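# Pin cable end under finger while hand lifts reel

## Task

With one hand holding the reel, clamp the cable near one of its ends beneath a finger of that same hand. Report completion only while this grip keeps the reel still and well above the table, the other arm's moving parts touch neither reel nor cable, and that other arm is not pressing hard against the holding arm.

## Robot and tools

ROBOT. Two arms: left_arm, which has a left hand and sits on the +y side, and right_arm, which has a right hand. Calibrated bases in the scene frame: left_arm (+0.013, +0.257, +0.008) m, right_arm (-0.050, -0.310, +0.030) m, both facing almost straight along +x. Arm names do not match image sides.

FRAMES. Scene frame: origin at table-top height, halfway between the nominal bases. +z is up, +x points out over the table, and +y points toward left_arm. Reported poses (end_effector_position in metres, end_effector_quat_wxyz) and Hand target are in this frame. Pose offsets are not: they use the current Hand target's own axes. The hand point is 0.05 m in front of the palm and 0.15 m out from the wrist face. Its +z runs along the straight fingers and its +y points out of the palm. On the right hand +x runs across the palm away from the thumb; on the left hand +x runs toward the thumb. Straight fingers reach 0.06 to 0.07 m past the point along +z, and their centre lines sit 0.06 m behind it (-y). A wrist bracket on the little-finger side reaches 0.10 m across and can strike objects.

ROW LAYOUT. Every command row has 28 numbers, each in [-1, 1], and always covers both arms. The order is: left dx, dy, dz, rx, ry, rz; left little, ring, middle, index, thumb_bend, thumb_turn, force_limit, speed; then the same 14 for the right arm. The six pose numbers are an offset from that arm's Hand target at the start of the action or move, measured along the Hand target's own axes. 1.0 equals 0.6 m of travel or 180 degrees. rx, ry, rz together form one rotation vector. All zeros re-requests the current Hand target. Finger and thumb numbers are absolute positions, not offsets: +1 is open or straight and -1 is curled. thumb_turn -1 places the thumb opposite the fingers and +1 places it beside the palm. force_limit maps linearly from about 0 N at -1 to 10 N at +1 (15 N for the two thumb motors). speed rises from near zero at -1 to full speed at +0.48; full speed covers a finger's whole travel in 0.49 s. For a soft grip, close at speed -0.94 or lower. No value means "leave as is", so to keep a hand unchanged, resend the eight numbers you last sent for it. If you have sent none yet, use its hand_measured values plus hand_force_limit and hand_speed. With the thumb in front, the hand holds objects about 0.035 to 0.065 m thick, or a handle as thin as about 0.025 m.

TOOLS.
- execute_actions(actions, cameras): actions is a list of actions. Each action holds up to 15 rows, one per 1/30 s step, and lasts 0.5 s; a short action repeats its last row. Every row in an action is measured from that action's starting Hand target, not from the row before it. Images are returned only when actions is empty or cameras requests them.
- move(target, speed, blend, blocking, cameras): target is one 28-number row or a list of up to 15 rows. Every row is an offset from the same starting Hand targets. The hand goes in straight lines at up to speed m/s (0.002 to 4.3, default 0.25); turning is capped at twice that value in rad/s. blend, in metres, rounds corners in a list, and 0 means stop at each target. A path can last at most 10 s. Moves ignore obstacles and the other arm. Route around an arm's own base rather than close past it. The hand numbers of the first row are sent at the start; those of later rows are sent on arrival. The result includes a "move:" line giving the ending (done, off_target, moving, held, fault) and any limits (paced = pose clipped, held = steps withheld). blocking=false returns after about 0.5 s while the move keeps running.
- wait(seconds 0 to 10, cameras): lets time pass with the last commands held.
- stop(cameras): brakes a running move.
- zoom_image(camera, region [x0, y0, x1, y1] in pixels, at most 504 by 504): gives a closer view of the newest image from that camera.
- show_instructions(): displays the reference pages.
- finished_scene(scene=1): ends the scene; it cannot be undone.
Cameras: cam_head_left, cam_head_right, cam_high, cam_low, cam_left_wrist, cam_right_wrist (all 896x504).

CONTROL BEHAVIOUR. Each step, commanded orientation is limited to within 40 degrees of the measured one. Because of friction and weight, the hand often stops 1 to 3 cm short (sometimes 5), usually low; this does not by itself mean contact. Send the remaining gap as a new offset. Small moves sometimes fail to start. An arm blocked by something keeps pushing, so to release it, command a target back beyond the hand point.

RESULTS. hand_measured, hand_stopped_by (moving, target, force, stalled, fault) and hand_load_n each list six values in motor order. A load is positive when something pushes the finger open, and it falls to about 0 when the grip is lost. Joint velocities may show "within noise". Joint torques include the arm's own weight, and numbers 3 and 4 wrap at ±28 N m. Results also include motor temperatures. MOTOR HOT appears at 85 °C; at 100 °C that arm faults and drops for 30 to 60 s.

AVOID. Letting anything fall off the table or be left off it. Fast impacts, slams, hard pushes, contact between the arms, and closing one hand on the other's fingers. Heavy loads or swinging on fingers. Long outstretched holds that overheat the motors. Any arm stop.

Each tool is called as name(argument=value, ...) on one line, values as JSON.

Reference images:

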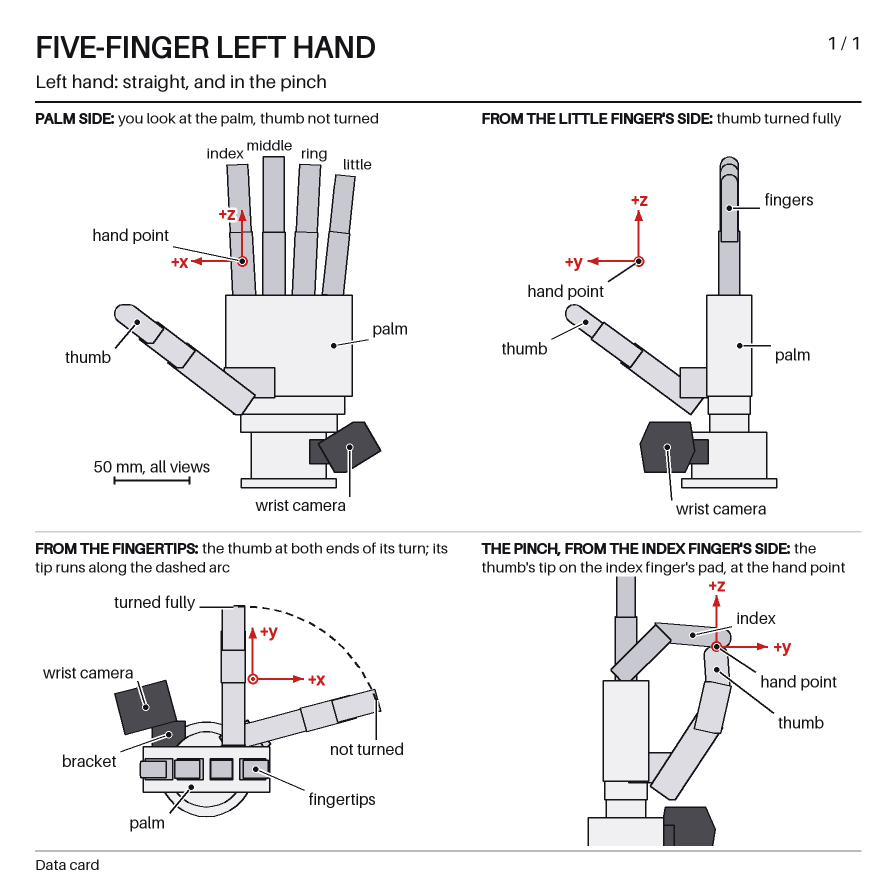

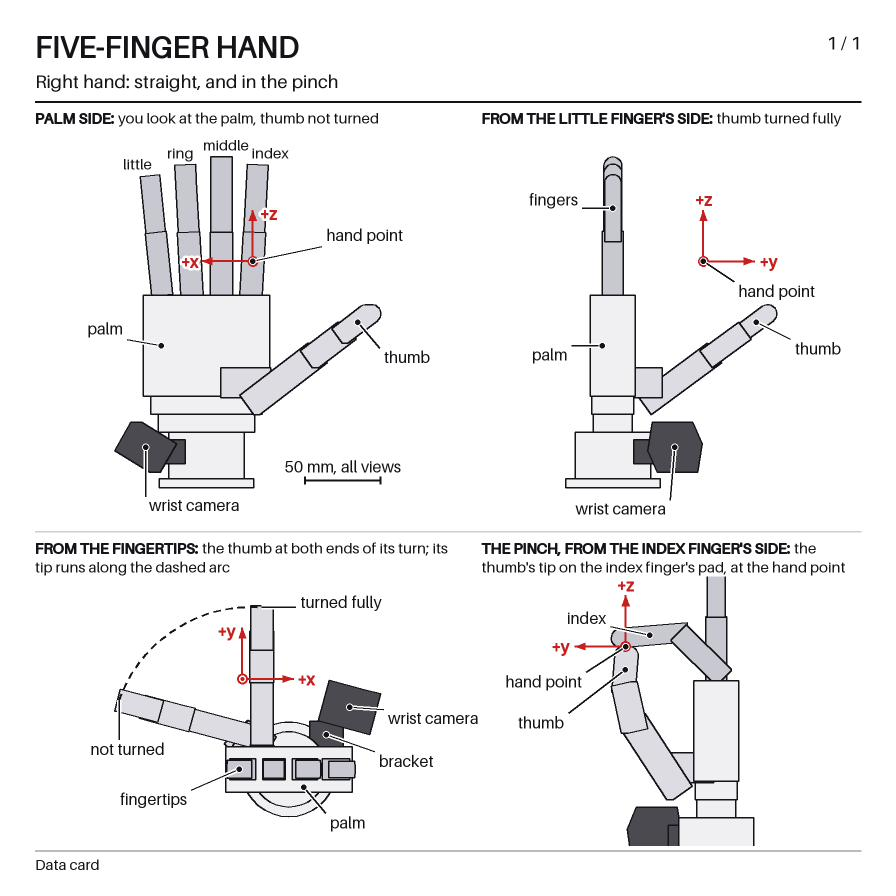

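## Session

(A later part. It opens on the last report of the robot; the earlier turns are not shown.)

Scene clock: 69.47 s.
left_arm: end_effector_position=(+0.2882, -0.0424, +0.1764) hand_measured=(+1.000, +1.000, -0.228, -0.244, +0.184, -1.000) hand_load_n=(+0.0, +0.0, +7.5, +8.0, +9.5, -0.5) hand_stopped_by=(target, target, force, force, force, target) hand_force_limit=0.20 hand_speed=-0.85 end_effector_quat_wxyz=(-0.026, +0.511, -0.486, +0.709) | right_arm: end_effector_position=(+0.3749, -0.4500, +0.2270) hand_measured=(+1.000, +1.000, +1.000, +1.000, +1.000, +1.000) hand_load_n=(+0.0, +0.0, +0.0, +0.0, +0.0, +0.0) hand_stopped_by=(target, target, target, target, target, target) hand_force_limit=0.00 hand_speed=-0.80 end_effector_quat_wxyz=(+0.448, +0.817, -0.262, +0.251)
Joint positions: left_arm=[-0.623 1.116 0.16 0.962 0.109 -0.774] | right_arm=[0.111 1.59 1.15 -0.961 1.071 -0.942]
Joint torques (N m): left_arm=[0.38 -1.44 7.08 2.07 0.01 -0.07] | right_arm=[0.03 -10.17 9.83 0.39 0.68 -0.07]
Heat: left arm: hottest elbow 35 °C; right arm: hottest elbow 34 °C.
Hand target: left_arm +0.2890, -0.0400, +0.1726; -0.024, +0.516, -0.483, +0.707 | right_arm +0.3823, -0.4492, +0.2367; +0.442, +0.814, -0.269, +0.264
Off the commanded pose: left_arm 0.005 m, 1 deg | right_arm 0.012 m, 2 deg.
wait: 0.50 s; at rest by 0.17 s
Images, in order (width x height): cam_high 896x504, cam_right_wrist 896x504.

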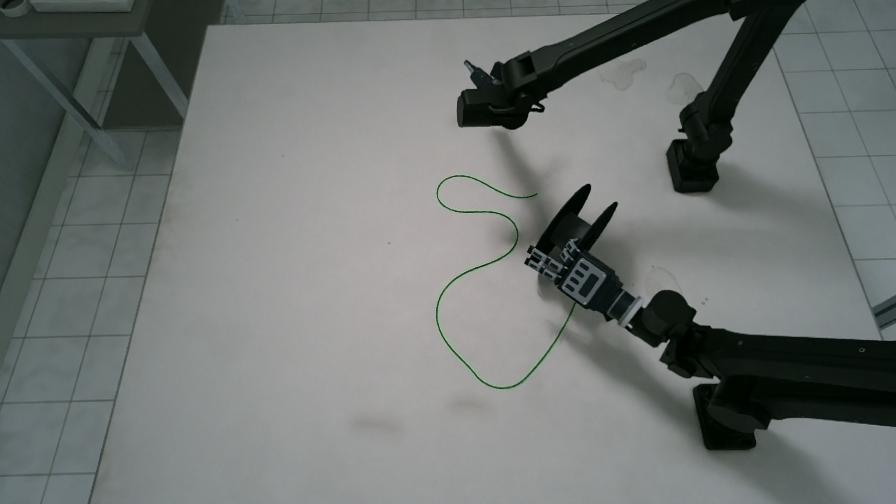

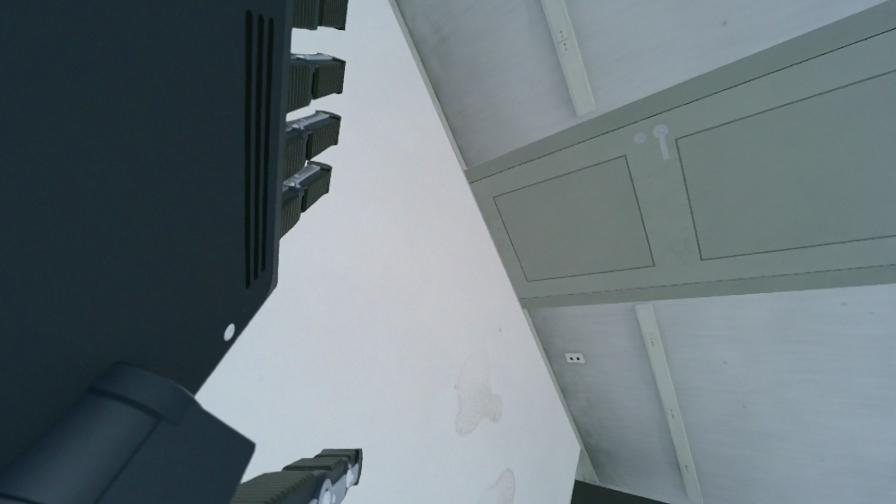

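move(target=[0,0,0,0,0,0,1,1,-0.5,-0.5,-0.2,-1,0.2,-0.85,-0.1622,-0.2012,-0.2057,0.5518,-0.2521,0.1413,1,1,0.3,0.3,0.2,-1,0,0.2], speed=0.25, cameras=["cam_head_left","cam_high","cam_right_wrist"])

Scene clock: 77.77 s.
left_arm: end_effector_position=(+0.2882, -0.0424, +0.1764) hand_measured=(+1.000, +1.000, -0.228, -0.244, +0.184, -1.000) hand_load_n=(+0.0, +0.0, +7.0, +8.5, +9.5, -0.5) hand_stopped_by=(target, target, force, force, force, target) hand_force_limit=0.20 hand_speed=-0.85 end_effector_quat_wxyz=(-0.026, +0.511, -0.486, +0.709) | right_arm: end_effector_position=(+0.3694, -0.2646, +0.1613) hand_measured=(+1.000, +1.000, +0.300, +0.300, +0.200, -1.000) hand_load_n=(+0.0, +0.0, +0.0, +0.0, +0.0, +0.0) hand_stopped_by=(target, target, target, target, target, target) hand_force_limit=0.00 hand_speed=0.20 end_effector_quat_wxyz=(-0.489, +0.821, -0.253, +0.153)
Joint positions: left_arm=[-0.623 1.116 0.16 0.962 0.109 -0.774] | right_arm=[-0.237 1.323 0.844 -0.508 -0.965 -0.898]
Joint torques (N m): left_arm=[0.32 -1.49 7.09 2.07 0.01 -0.07] | right_arm=[-0.79 -6.36 7.69 1.48 -0.8 0.04]
Heat: left arm: hottest elbow 34 °C; right arm: hottest elbow 34 °C.
Hand target: left_arm +0.2890, -0.0400, +0.1726; -0.024, +0.516, -0.483, +0.707 | right_arm +0.3699, -0.2669, +0.1598; -0.491, +0.817, -0.258, +0.155
Off the commanded pose: left_arm 0.005 m, 1 deg | right_arm 0.003 m, 1 deg.
move: done
camera_calibration:
cam_right_wrist: T_world_to_cam=[[-0.0264639, -0.554973, -0.831447, -0.00599219], [-0.999572, 0.025097, 0.0150633, 0.376066], [0.0125071, 0.83149, -0.5554, 0.420484], [0, 0, 0, 1]] pos_world=[0.370487, -0.362391, 0.222889]
Images, in order (width x height): cam_head_left 896x504, cam_high 896x504, cam_right_wrist 896x504.

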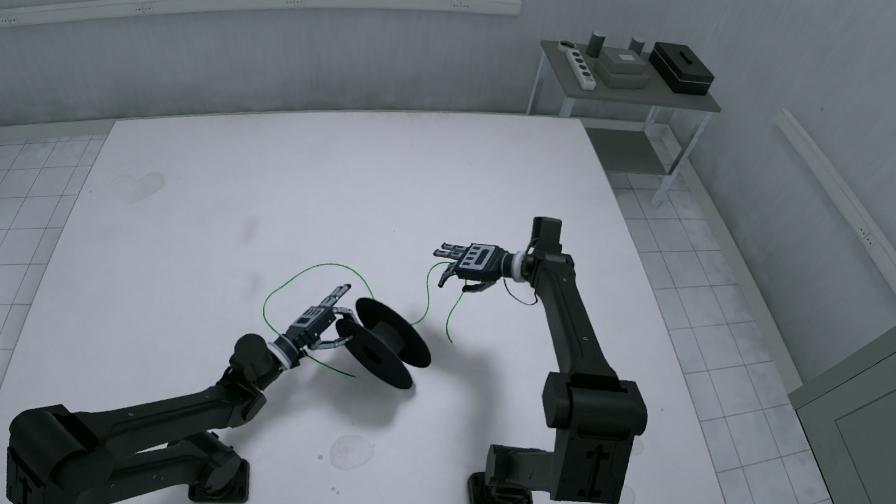

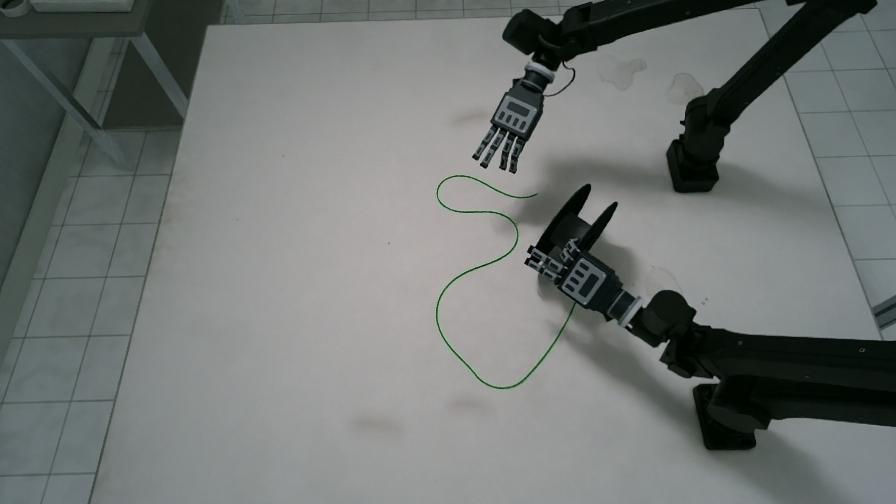

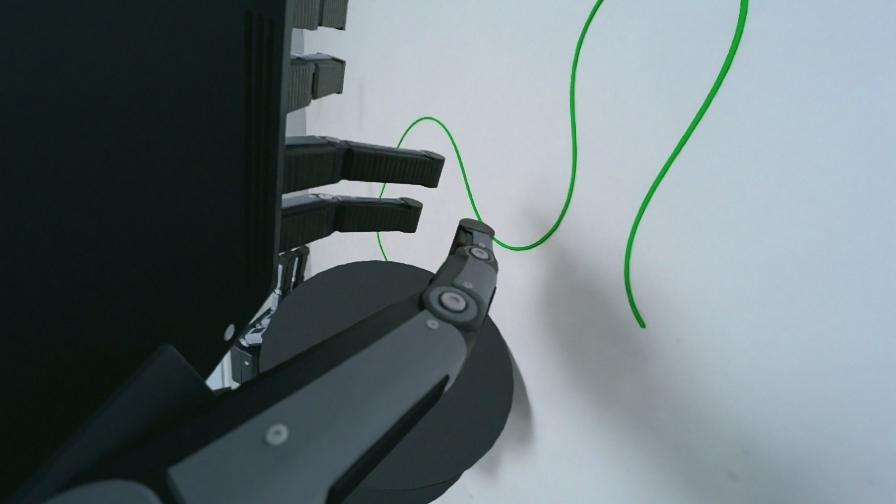

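move(target=[0,0,0,0,0,0,1,1,-0.5,-0.5,-0.2,-1,0.2,-0.85,-0.0058,0.1588,0.097,0,0,0,1,1,0.3,0.3,0.2,-1,0,0.2], speed=0.15, cameras=["cam_head_left","cam_high","cam_right_wrist"])

zoom_image(camera="cam_right_wrist", region=[340, 100, 740, 400])

zoom_image(camera="cam_high", region=[420, 100, 600, 260])

Scene clock: 80.63 s.
left_arm: end_effector_position=(+0.2882, -0.0424, +0.1764) hand_measured=(+1.000, +1.000, -0.228, -0.244, +0.184, -1.000) hand_load_n=(+0.0, +0.0, +7.5, +8.5, +9.5, -0.5) hand_stopped_by=(target, target, force, force, force, target) hand_force_limit=0.20 hand_speed=-0.85 end_effector_quat_wxyz=(-0.026, +0.511, -0.486, +0.709) | right_arm: end_effector_position=(+0.3701, -0.2629, +0.0474) hand_measured=(+1.000, +1.000, +0.300, +0.300, +0.200, -1.000) hand_load_n=(+0.0, +0.0, +0.0, +0.0, +0.0, +0.0) hand_stopped_by=(target, target, target, target, target, target) hand_force_limit=0.00 hand_speed=0.20 end_effector_quat_wxyz=(-0.490, +0.818, -0.261, +0.153)
Joint positions: left_arm=[-0.623 1.116 0.16 0.962 0.109 -0.774] | right_arm=[-0.233 1.548 0.695 -0.118 -0.961 -0.869]
Joint torques (N m): left_arm=[0.38 -1.49 7.09 2.07 0.02 -0.07] | right_arm=[0.79 -7.77 6 1.51 -0.53 0]
Heat: left arm: hottest elbow 34 °C; right arm: hottest elbow 34 °C.
Hand target: left_arm +0.2890, -0.0400, +0.1726; -0.024, +0.516, -0.483, +0.707 | right_arm +0.3710, -0.2596, +0.0484; -0.491, +0.817, -0.258, +0.155
Off the commanded pose: left_arm 0.005 m, 1 deg | right_arm 0.004 m, 0 deg.
move: done
camera_calibration:
cam_right_wrist: T_world_to_cam=[[-0.0387811, -0.54867, -0.835139, -0.0933849], [-0.999052, 0.0378242, 0.0215429, 0.381259], [0.0197686, 0.835183, -0.549617, 0.353859], [0, 0, 0, 1]] pos_world=[0.37028, -0.361195, 0.108284]
Images, in order (width x height): cam_head_left 896x504, cam_high 896x504, cam_right_wrist 896x504.

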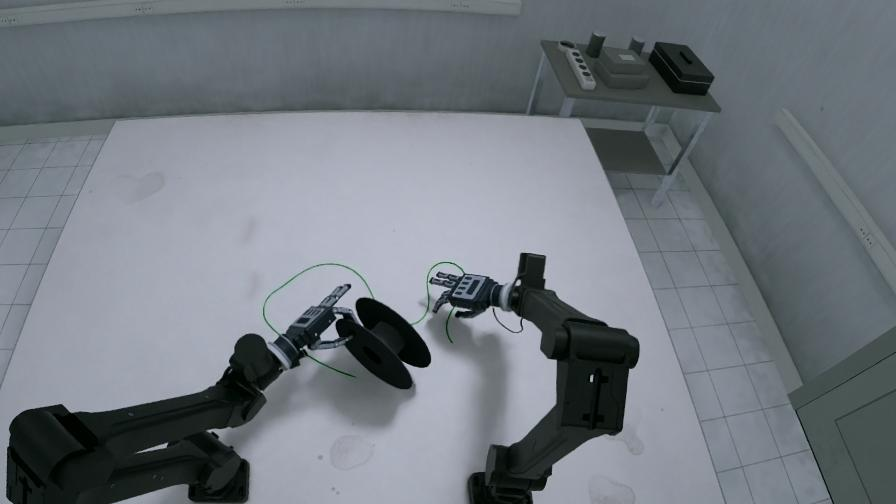

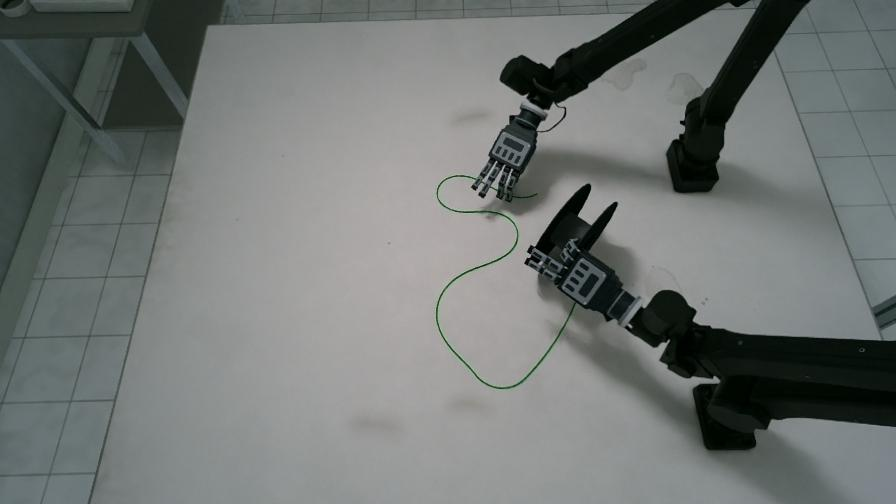

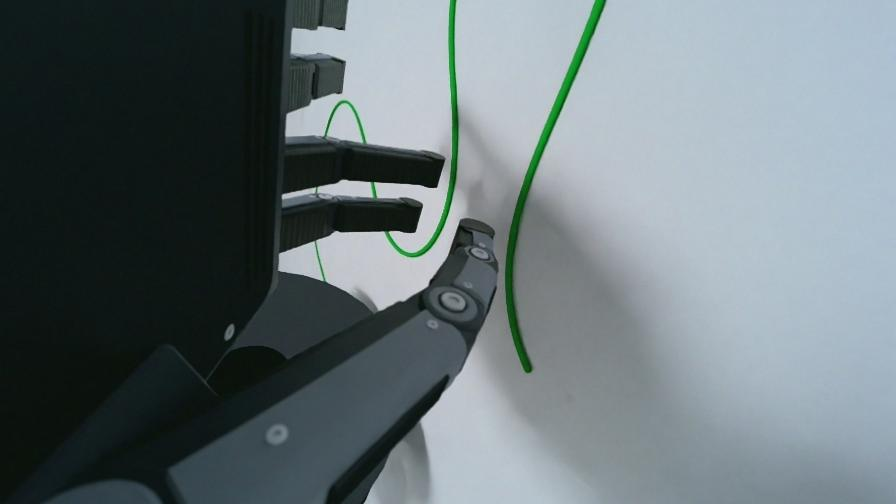

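Scaled by 1.260 from the camera's 896x504 image, which has a finer 1280x720 frame.

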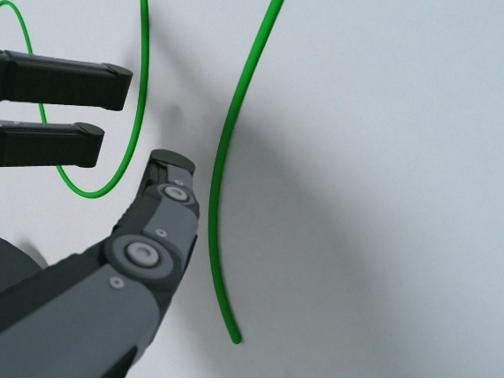

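Scaled by 2.800 from the camera's 896x504 image, which has a finer 1280x720 frame.

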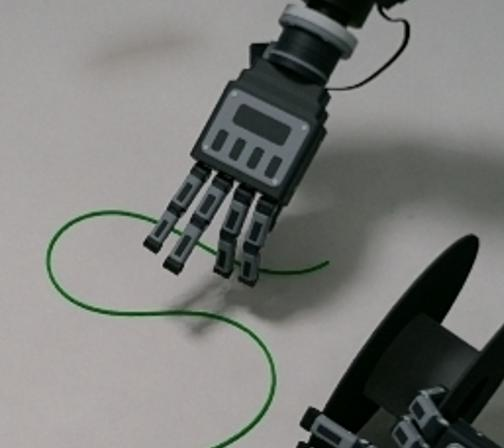

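move(target=[0,0,0,0,0,0,1,1,-0.5,-0.5,-0.2,-1,0.2,-0.85,-0.0052,0.0483,0.0347,0,0,0,1,1,0.3,0.3,0.2,-1,0,0.2], speed=0.06, cameras=["cam_head_left","cam_high","cam_right_wrist"])

zoom_image(camera="cam_right_wrist", region=[340, 100, 640, 400])

zoom_image(camera="cam_head_left", region=[400, 240, 520, 350])

Scene clock: 82.63 s.
left_arm: end_effector_position=(+0.2882, -0.0424, +0.1764) hand_measured=(+1.000, +1.000, -0.228, -0.244, +0.184, -1.000) hand_load_n=(+0.0, -0.5, +7.5, +8.0, +9.5, +0.0) hand_stopped_by=(target, target, force, force, force, target) hand_force_limit=0.20 hand_speed=-0.85 end_effector_quat_wxyz=(-0.026, +0.511, -0.486, +0.709) | right_arm: end_effector_position=(+0.3745, -0.2578, +0.0191) hand_measured=(+1.000, +1.000, +0.300, +0.300, +0.200, -1.000) hand_load_n=(+0.0, +0.0, +0.0, +0.0, +0.0, +0.0) hand_stopped_by=(target, target, target, target, target, target) hand_force_limit=0.00 hand_speed=0.20 end_effector_quat_wxyz=(-0.492, +0.817, -0.256, +0.160)
Joint positions: left_arm=[-0.623 1.116 0.16 0.962 0.109 -0.774] | right_arm=[-0.219 1.628 0.67 0.022 -0.955 -0.846]
Joint torques (N m): left_arm=[0.32 -1.44 7.08 2.07 0.01 -0.07] | right_arm=[0.73 -7.36 4.92 1.58 -0.37 -0.02]
Heat: left arm: hottest elbow 34 °C; right arm: hottest elbow 34 °C.
Hand target: left_arm +0.2890, -0.0400, +0.1726; -0.024, +0.516, -0.483, +0.707 | right_arm +0.3711, -0.2539, +0.0130; -0.491, +0.818, -0.258, +0.155
Off the commanded pose: left_arm 0.005 m, 1 deg | right_arm 0.008 m, 1 deg.
move: done
camera_calibration:
cam_right_wrist: T_world_to_cam=[[-0.0241915, -0.549132, -0.835385, -0.119603], [-0.999299, 0.0371714, 0.00450388, 0.386285], [0.0285792, 0.834908, -0.549646, 0.330645], [0, 0, 0, 1]] pos_world=[0.373671, -0.356095, 0.0800839]
Images, in order (width x height): cam_head_left 896x504, cam_high 896x504, cam_right_wrist 896x504.

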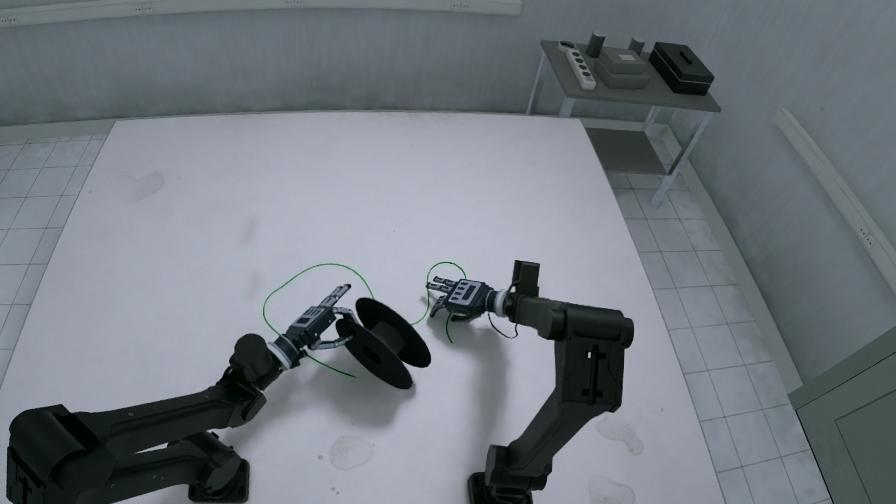

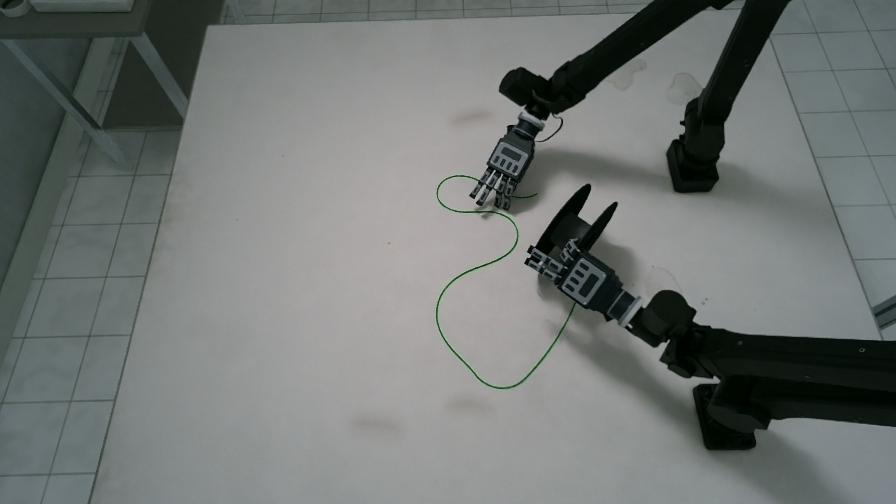

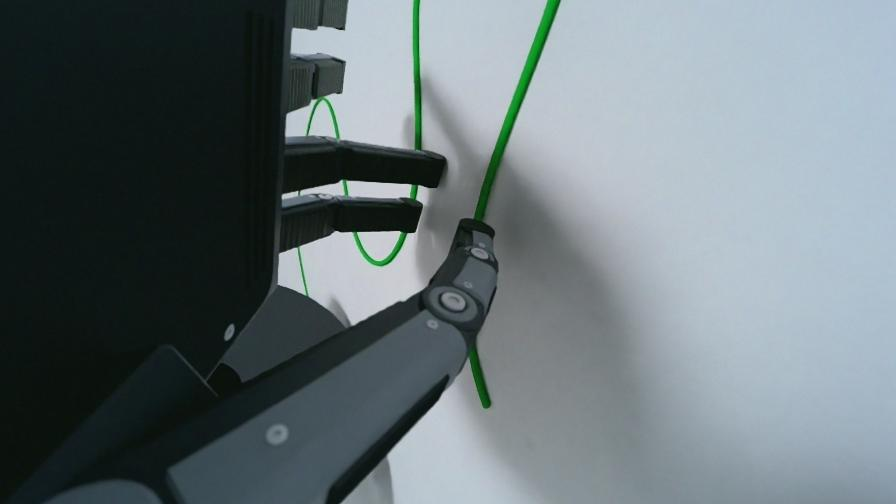

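Scaled by 1.680 from the camera's 896x504 image, which has a finer 1280x720 frame.

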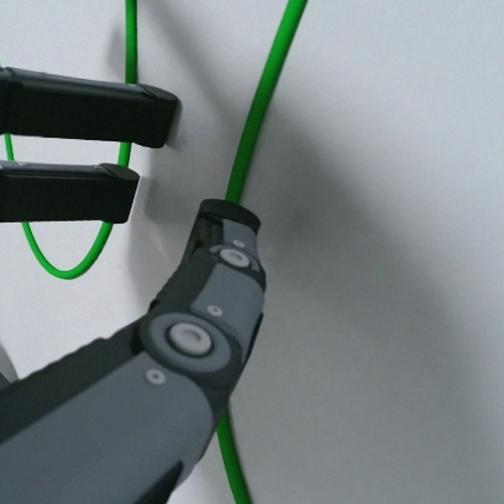

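Scaled by 4.200 from the camera's 896x504 image, which has a finer 1280x720 frame.

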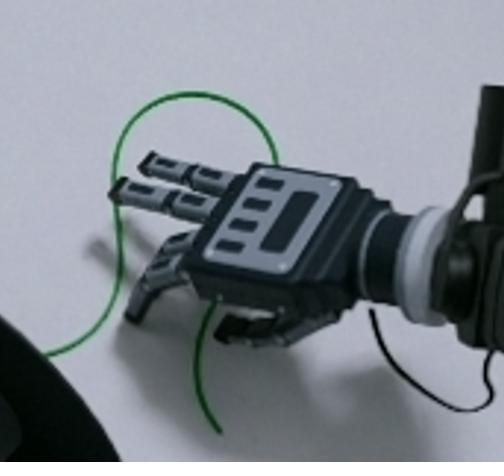

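move(target=[0,0,0,0,0,0,1,1,-0.5,-0.5,-0.2,-1,0.2,-0.85,0,0.0132,0.007,0,0,0,1,1,0.3,0.3,0.2,-1,0,0.2], speed=0.05, cameras=["cam_right_wrist","cam_head_left"])

zoom_image(camera="cam_head_left", region=[400, 260, 480, 350])

Scene clock: 84.73 s.
left_arm: end_effector_position=(+0.2882, -0.0424, +0.1764) hand_measured=(+1.000, +1.000, -0.228, -0.244, +0.184, -1.000) hand_load_n=(+0.0, +0.0, +7.5, +8.0, +9.5, -0.5) hand_stopped_by=(target, target, force, force, force, target) hand_force_limit=0.20 hand_speed=-0.85 end_effector_quat_wxyz=(-0.026, +0.511, -0.486, +0.709) | right_arm: end_effector_position=(+0.3778, -0.2574, +0.0174) hand_measured=(+1.000, +1.000, +0.300, +0.300, +0.200, -1.000) hand_load_n=(+0.0, +0.0, -1.5, +0.0, +0.0, +0.0) hand_stopped_by=(target, target, target, target, target, target) hand_force_limit=0.00 hand_speed=0.20 end_effector_quat_wxyz=(-0.495, +0.814, -0.254, +0.163)
Joint positions: left_arm=[-0.623 1.116 0.16 0.962 0.109 -0.774] | right_arm=[-0.218 1.641 0.67 0.051 -0.96 -0.837]
Joint torques (N m): left_arm=[0.32 -1.44 7.08 2.09 0.02 -0.08] | right_arm=[0.73 -6.24 4.46 1.51 -0.18 -0.07]
Heat: left arm: hottest elbow 34 °C; right arm: hottest elbow 34 °C.
Hand target: left_arm +0.2890, -0.0400, +0.1726; -0.024, +0.516, -0.483, +0.707 | right_arm +0.3711, -0.2538, +0.0041; -0.491, +0.818, -0.258, +0.155
Off the commanded pose: left_arm 0.005 m, 1 deg | right_arm 0.015 m, 1 deg.
move: off_target (right_arm)
camera_calibration:
cam_right_wrist: T_world_to_cam=[[-0.0157574, -0.545026, -0.838271, -0.122897], [-0.999261, 0.0379894, -0.00591627, 0.39007], [0.0350699, 0.837558, -0.545222, 0.327377], [0, 0, 0, 1]] pos_world=[0.376364, -0.355998, 0.0777797]
Images, in order (width x height): cam_head_left 896x504, cam_right_wrist 896x504.

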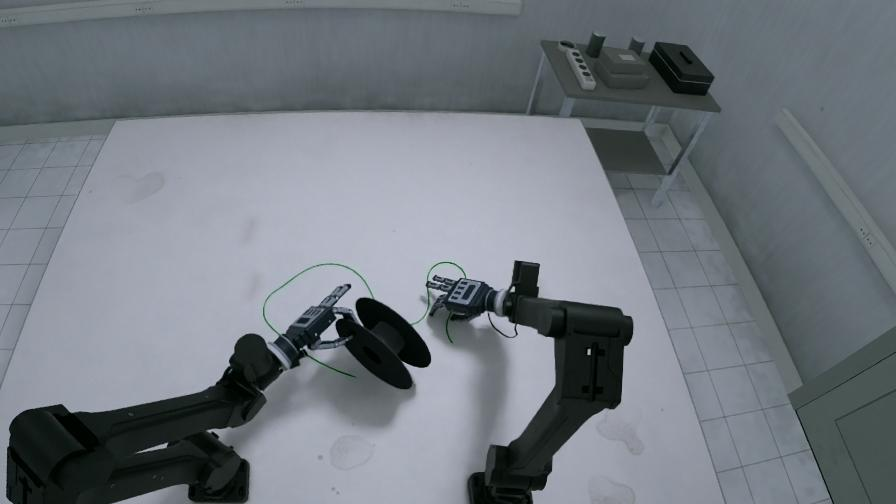

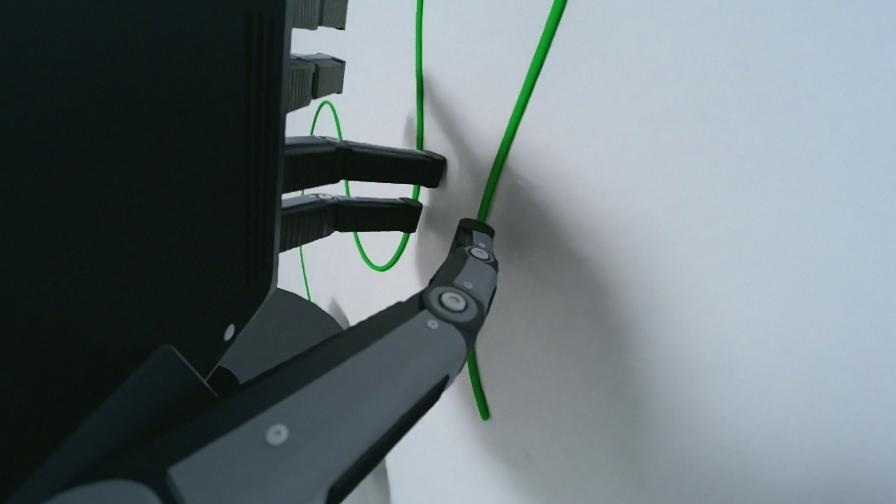

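Scaled by 5.600 from the camera's 896x504 image, which has a finer 1280x720 frame.

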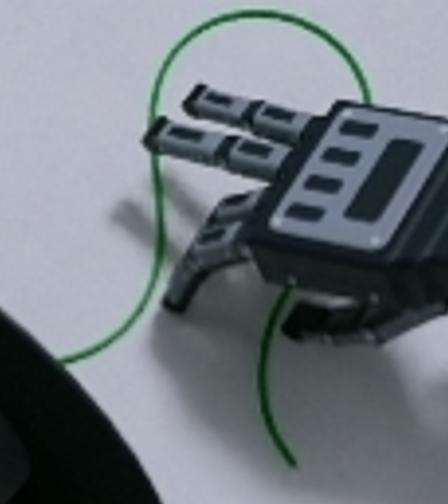

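execute_actions(actions=[[[0,0,0,0,0,0,1,1,-0.5,-0.5,-0.2,-1,0.2,-0.85,0,-0.005,-0.003,0,0,0,1,1,-0.1,-0.1,0.2,-1,0,-0.6]]])

wait(seconds=0.5, cameras=["cam_right_wrist","cam_head_left"])

zoom_image(camera="cam_head_left", region=[400, 260, 480, 350])

Scene clock: 86.37 s.
left_arm: end_effector_position=(+0.2882, -0.0424, +0.1764) hand_measured=(+1.000, +1.000, -0.228, -0.244, +0.184, -1.000) hand_load_n=(+0.0, +0.0, +7.5, +8.0, +9.5, +0.0) hand_stopped_by=(target, target, force, force, force, target) hand_force_limit=0.20 hand_speed=-0.85 end_effector_quat_wxyz=(-0.026, +0.511, -0.486, +0.709) | right_arm: end_effector_position=(+0.3791, -0.2529, +0.0186) hand_measured=(+1.000, +1.000, -0.100, -0.100, +0.200, -1.000) hand_load_n=(-0.5, -0.5, +1.0, +0.0, +0.5, +0.0) hand_stopped_by=(target, target, target, target, target, target) hand_force_limit=0.00 hand_speed=-0.60 end_effector_quat_wxyz=(-0.498, +0.815, -0.247, +0.165)
Joint positions: left_arm=[-0.623 1.116 0.16 0.962 0.109 -0.774] | right_arm=[-0.208 1.641 0.67 0.062 -0.964 -0.837]
Joint torques (N m): left_arm=[0.44 -1.49 7.09 2.07 0.01 -0.07] | right_arm=[-0.26 -7 4.6 0.8 -0.02 -0.09]
Heat: left arm: hottest elbow 34 °C; right arm: hottest elbow 34 °C.
Hand target: left_arm +0.2890, -0.0400, +0.1726; -0.024, +0.516, -0.483, +0.707 | right_arm +0.3710, -0.2540, +0.0075; -0.491, +0.817, -0.258, +0.155
Off the commanded pose: left_arm 0.005 m, 1 deg | right_arm 0.014 m, 2 deg.
Step readings (end_effector_position of left_arm | right_arm):
0: (+0.2882, -0.0424, +0.1764) | (+0.3779, -0.2574, +0.0174)
1: (+0.2882, -0.0424, +0.1764) | (+0.3779, -0.2574, +0.0174)
2: (+0.2882, -0.0424, +0.1764) | (+0.3779, -0.2574, +0.0174)
4: (+0.2882, -0.0424, +0.1764) | (+0.3780, -0.2572, +0.0177)
8: (+0.2882, -0.0424, +0.1764) | (+0.3791, -0.2536, +0.0186)
15: (+0.2882, -0.0424, +0.1764) | (+0.3791, -0.2529, +0.0186)

Scene clock: 86.87 s.
left_arm: end_effector_position=(+0.2882, -0.0424, +0.1764) hand_measured=(+1.000, +1.000, -0.228, -0.244, +0.184, -1.000) hand_load_n=(+0.0, +0.0, +7.5, +8.5, +9.5, -0.5) hand_stopped_by=(target, target, force, force, force, target) hand_force_limit=0.20 hand_speed=-0.85 end_effector_quat_wxyz=(-0.026, +0.511, -0.486, +0.709) | right_arm: end_effector_position=(+0.3791, -0.2529, +0.0186) hand_measured=(+1.000, +1.000, -0.100, -0.100, +0.200, -1.000) hand_load_n=(+0.0, +0.0, +1.0, +0.0, +0.0, +0.0) hand_stopped_by=(target, target, target, target, target, target) hand_force_limit=0.00 hand_speed=-0.60 end_effector_quat_wxyz=(-0.498, +0.815, -0.247, +0.165)
Joint positions: left_arm=[-0.623 1.116 0.16 0.962 0.109 -0.774] | right_arm=[-0.208 1.641 0.67 0.062 -0.964 -0.837]
Joint torques (N m): left_arm=[0.38 -1.55 7.09 2.09 0.01 -0.07] | right_arm=[-0.26 -7 4.57 0.8 -0.02 -0.08]
Heat: left arm: hottest elbow 34 °C; right arm: hottest elbow 34 °C.
Hand target: left_arm +0.2890, -0.0400, +0.1726; -0.024, +0.516, -0.483, +0.707 | right_arm +0.3710, -0.2540, +0.0075; -0.491, +0.817, -0.258, +0.155
Off the commanded pose: left_arm 0.005 m, 1 deg | right_arm 0.014 m, 2 deg.
wait: 0.50 s; at rest by 0.17 s
camera_calibration:
cam_right_wrist: T_world_to_cam=[[-0.000239036, -0.544333, -0.838869, -0.125073], [-0.999539, 0.0256017, -0.0163278, 0.388281], [0.0303643, 0.838479, -0.544088, 0.326158], [0, 0, 0, 1]] pos_world=[0.378168, -0.351499, 0.0788786]
Images, in order (width x height): cam_head_left 896x504, cam_right_wrist 896x504.

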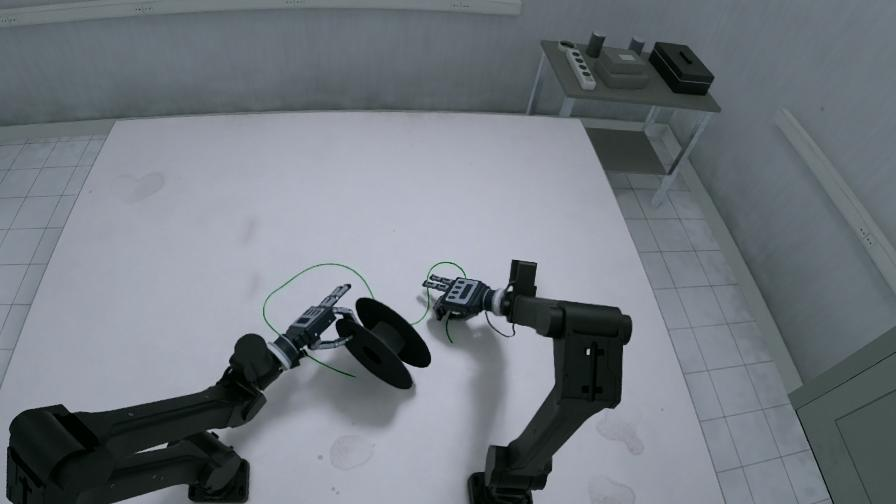

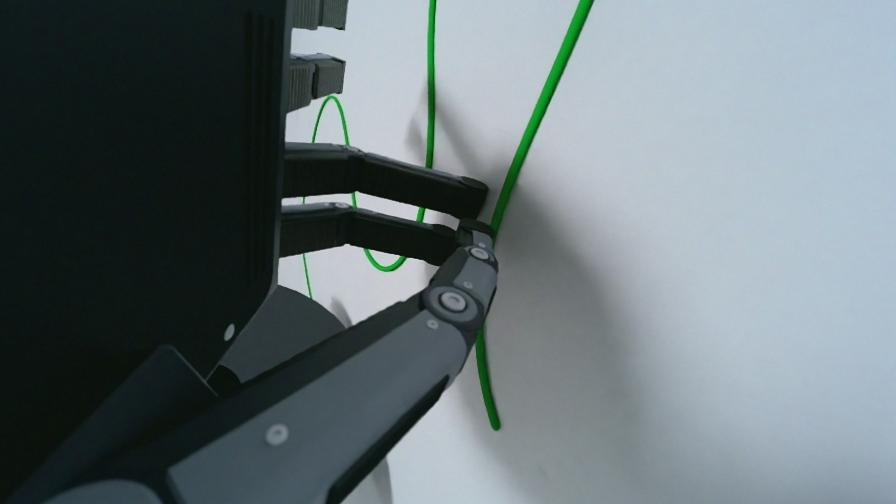

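Scaled by 5.600 from the camera's 896x504 image, which has a finer 1280x720 frame.

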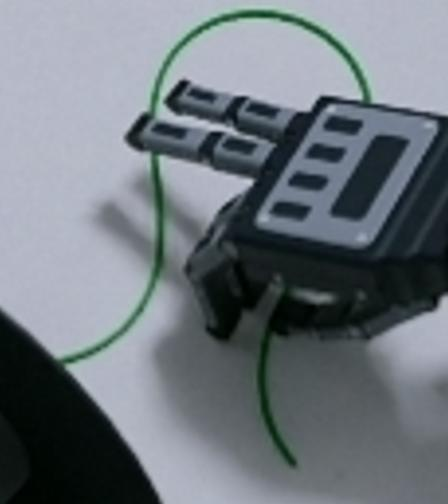

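execute_actions(actions=[[[0,0,0,0,0,0,1,1,-0.5,-0.5,-0.2,-1,0.2,-0.85,0,0,0,0,0,0,1,1,-0.35,-0.35,0.2,-1,0,-0.6]]])

wait(seconds=0.5, cameras=["cam_right_wrist","cam_head_left"])

zoom_image(camera="cam_head_left", region=[400, 260, 480, 350])

zoom_image(camera="cam_right_wrist", region=[400, 150, 550, 300])

Scene clock: 88.30 s.
left_arm: end_effector_position=(+0.2882, -0.0424, +0.1764) hand_measured=(+1.000, +1.000, -0.228, -0.244, +0.184, -1.000) hand_load_n=(+0.0, +0.0, +7.5, +8.5, +9.5, +0.0) hand_stopped_by=(target, target, force, force, force, target) hand_force_limit=0.20 hand_speed=-0.85 end_effector_quat_wxyz=(-0.026, +0.511, -0.486, +0.709) | right_arm: end_effector_position=(+0.3789, -0.2541, +0.0162) hand_measured=(+1.000, +1.000, -0.270, -0.312, +0.200, -1.000) hand_load_n=(+0.0, +0.0, +11.0, +6.5, +2.5, -2.5) hand_stopped_by=(target, target, force, force, target, target) hand_force_limit=0.00 hand_speed=-0.60 end_effector_quat_wxyz=(-0.494, +0.816, -0.250, +0.165)
Joint positions: left_arm=[-0.623 1.116 0.16 0.962 0.109 -0.774] | right_arm=[-0.208 1.643 0.669 0.062 -0.955 -0.837]
Joint torques (N m): left_arm=[0.38 -1.44 7.09 2.09 0.01 -0.07] | right_arm=[-0.21 -7.12 4.64 0.87 -0.38 -0.08]
Heat: left arm: hottest elbow 34 °C; right arm: hottest elbow 34 °C.
Hand target: left_arm +0.2890, -0.0400, +0.1726; -0.024, +0.516, -0.483, +0.707 | right_arm +0.3710, -0.2540, +0.0076; -0.491, +0.817, -0.258, +0.155
Off the commanded pose: left_arm 0.005 m, 1 deg | right_arm 0.012 m, 2 deg.
Step readings (end_effector_position of left_arm | right_arm):
0: (+0.2882, -0.0424, +0.1764) | (+0.3791, -0.2529, +0.0186)
1: (+0.2882, -0.0424, +0.1764) | (+0.3791, -0.2529, +0.0186)
2: (+0.2882, -0.0424, +0.1764) | (+0.3791, -0.2529, +0.0186)
4: (+0.2882, -0.0424, +0.1764) | (+0.3792, -0.2533, +0.0183)
8: (+0.2882, -0.0424, +0.1764) | (+0.3789, -0.2541, +0.0162)
15: (+0.2882, -0.0424, +0.1764) | (+0.3789, -0.2541, +0.0162)

Scene clock: 88.80 s.
left_arm: end_effector_position=(+0.2882, -0.0424, +0.1764) hand_measured=(+1.000, +1.000, -0.228, -0.244, +0.184, -1.000) hand_load_n=(+0.0, +0.0, +7.5, +8.5, +9.0, +0.0) hand_stopped_by=(target, target, force, force, force, target) hand_force_limit=0.20 hand_speed=-0.85 end_effector_quat_wxyz=(-0.026, +0.511, -0.486, +0.709) | right_arm: end_effector_position=(+0.3789, -0.2541, +0.0162) hand_measured=(+1.000, +1.000, -0.270, -0.312, +0.200, -1.000) hand_load_n=(+0.0, +0.0, +11.0, +6.5, +2.5, -2.5) hand_stopped_by=(target, target, force, force, target, target) hand_force_limit=0.00 hand_speed=-0.60 end_effector_quat_wxyz=(-0.494, +0.816, -0.250, +0.165)
Joint positions: left_arm=[-0.623 1.116 0.16 0.962 0.109 -0.774] | right_arm=[-0.208 1.643 0.669 0.062 -0.955 -0.837]
Joint torques (N m): left_arm=[0.38 -1.49 7.09 2.07 0.01 -0.07] | right_arm=[-0.15 -7.18 4.64 0.83 -0.39 -0.08]
Heat: left arm: hottest elbow 34 °C; right arm: hottest elbow 34 °C.
Hand target: left_arm +0.2890, -0.0400, +0.1726; -0.024, +0.516, -0.483, +0.707 | right_arm +0.3710, -0.2540, +0.0076; -0.491, +0.817, -0.258, +0.155
Off the commanded pose: left_arm 0.005 m, 1 deg | right_arm 0.012 m, 2 deg.
wait: 0.50 s; at rest by 0.17 s
camera_calibration:
cam_right_wrist: T_world_to_cam=[[-0.00756673, -0.549824, -0.835246, -0.126291], [-0.999441, 0.0313568, -0.0115873, 0.389397], [0.0325616, 0.834692, -0.549754, 0.324247], [0, 0, 0, 1]] pos_world=[0.377666, -0.352295, 0.077284]
Images, in order (width x height): cam_head_left 896x504, cam_right_wrist 896x504.

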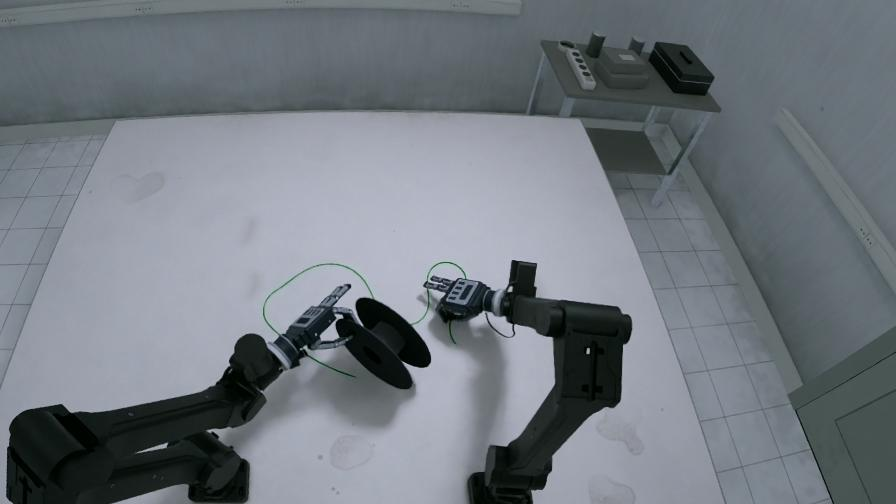

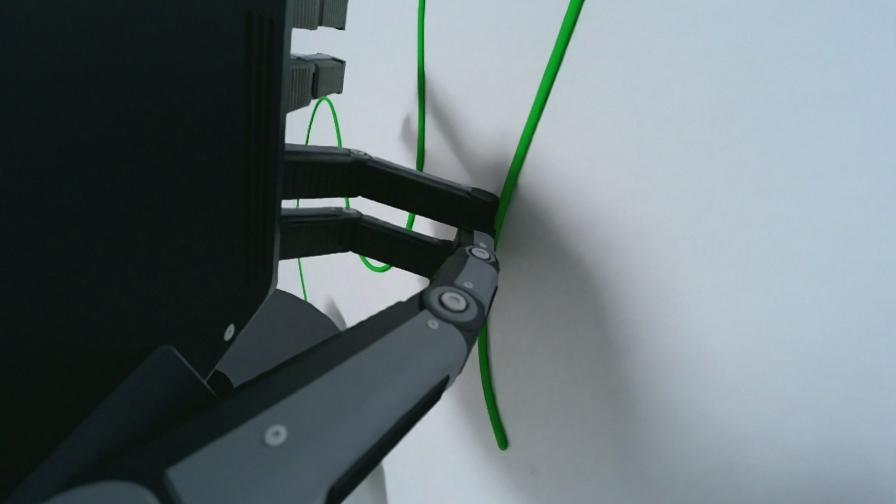

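Scaled by 5.600 from the camera's 896x504 image, which has a finer 1280x720 frame.

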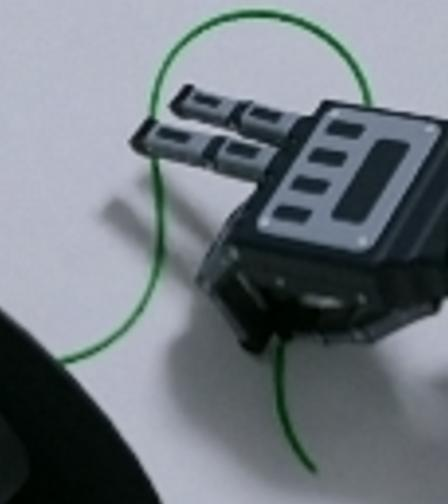

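Scaled by 3.360 from the camera's 896x504 image, which has a finer 1280x720 frame.

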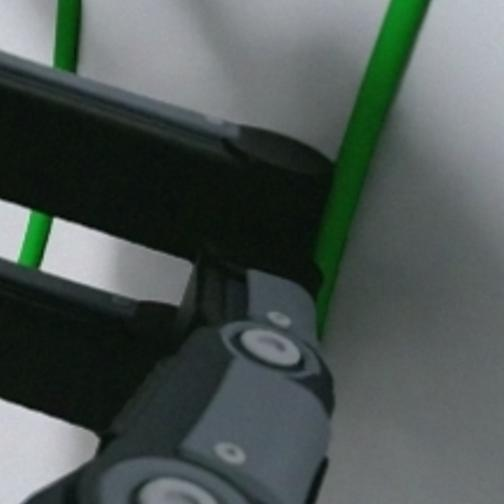

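move(target=[0,0,0,0,0,0,1,1,-0.5,-0.5,-0.2,-1,0.2,-0.85,0,-0.0736,-0.0391,0,0,0,1,1,-0.35,-0.35,0.2,-1,0,-0.6], speed=0.08, cameras=["cam_right_wrist","cam_head_left"])

zoom_image(camera="cam_head_left", region=[400, 260, 480, 350])

zoom_image(camera="cam_right_wrist", region=[400, 150, 550, 300])

Scene clock: 90.67 s.
left_arm: end_effector_position=(+0.2882, -0.0424, +0.1764) hand_measured=(+1.000, +1.000, -0.228, -0.244, +0.184, -1.000) hand_load_n=(+0.0, +0.0, +7.5, +8.5, +9.5, +0.0) hand_stopped_by=(target, target, force, force, force, target) hand_force_limit=0.20 hand_speed=-0.85 end_effector_quat_wxyz=(-0.026, +0.511, -0.486, +0.709) | right_arm: end_effector_position=(+0.3603, -0.2504, +0.0481) hand_measured=(+1.000, +1.000, -0.270, -0.312, +0.200, -1.000) hand_load_n=(-0.5, +0.0, +11.0, +6.5, +2.0, -2.5) hand_stopped_by=(target, target, force, force, target, target) hand_force_limit=0.00 hand_speed=-0.60 end_effector_quat_wxyz=(-0.492, +0.818, -0.263, +0.143)
Joint positions: left_arm=[-0.623 1.116 0.16 0.962 0.109 -0.774] | right_arm=[-0.208 1.526 0.669 -0.106 -0.953 -0.837]
Joint torques (N m): left_arm=[0.44 -1.49 7.09 2.09 0.02 -0.07] | right_arm=[-0.21 -7.94 8.21 0.68 -0.49 -0.08]
Heat: left arm: hottest elbow 34 °C; right arm: hottest elbow 34 °C.
Hand target: left_arm +0.2890, -0.0400, +0.1726; -0.024, +0.516, -0.483, +0.707 | right_arm +0.3710, -0.2540, +0.0576; -0.491, +0.817, -0.258, +0.155
Off the commanded pose: left_arm 0.005 m, 1 deg | right_arm 0.015 m, 1 deg.
move: off_target (right_arm)
camera_calibration:
cam_right_wrist: T_world_to_cam=[[-0.0499361, -0.542231, -0.838744, -0.080532], [-0.998733, 0.0323348, 0.0385576, 0.368756], [0.00621353, 0.839607, -0.543159, 0.349699], [0, 0, 0, 1]] pos_world=[0.362094, -0.3492, 0.108178]
Images, in order (width x height): cam_head_left 896x504, cam_right_wrist 896x504.

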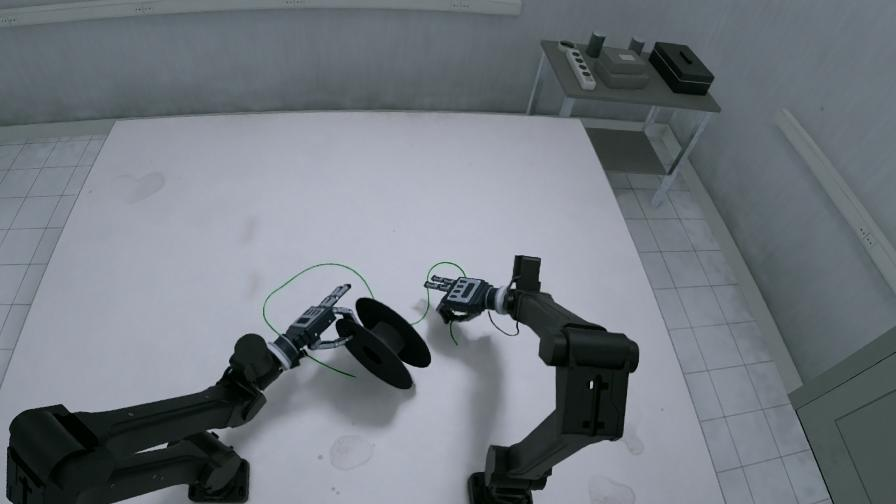

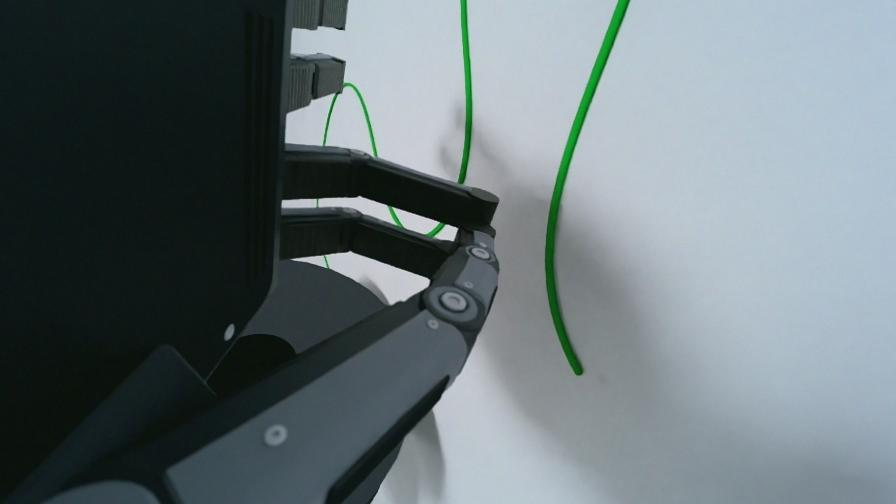

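Scaled by 5.600 from the camera's 896x504 image, which has a finer 1280x720 frame.

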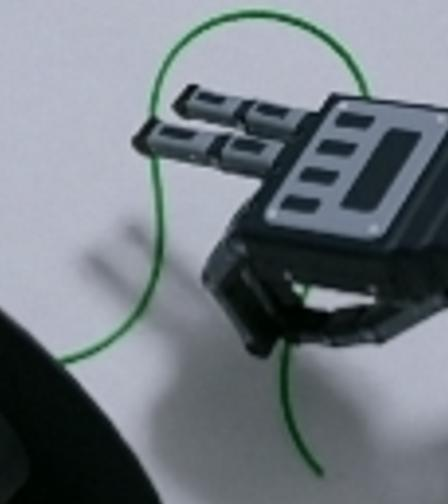

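Scaled by 3.360 from the camera's 896x504 image, which has a finer 1280x720 frame.

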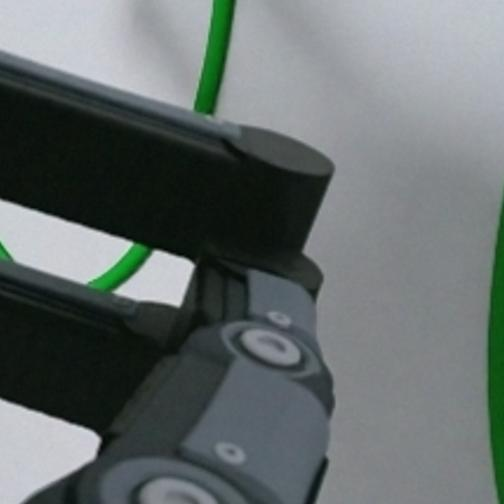

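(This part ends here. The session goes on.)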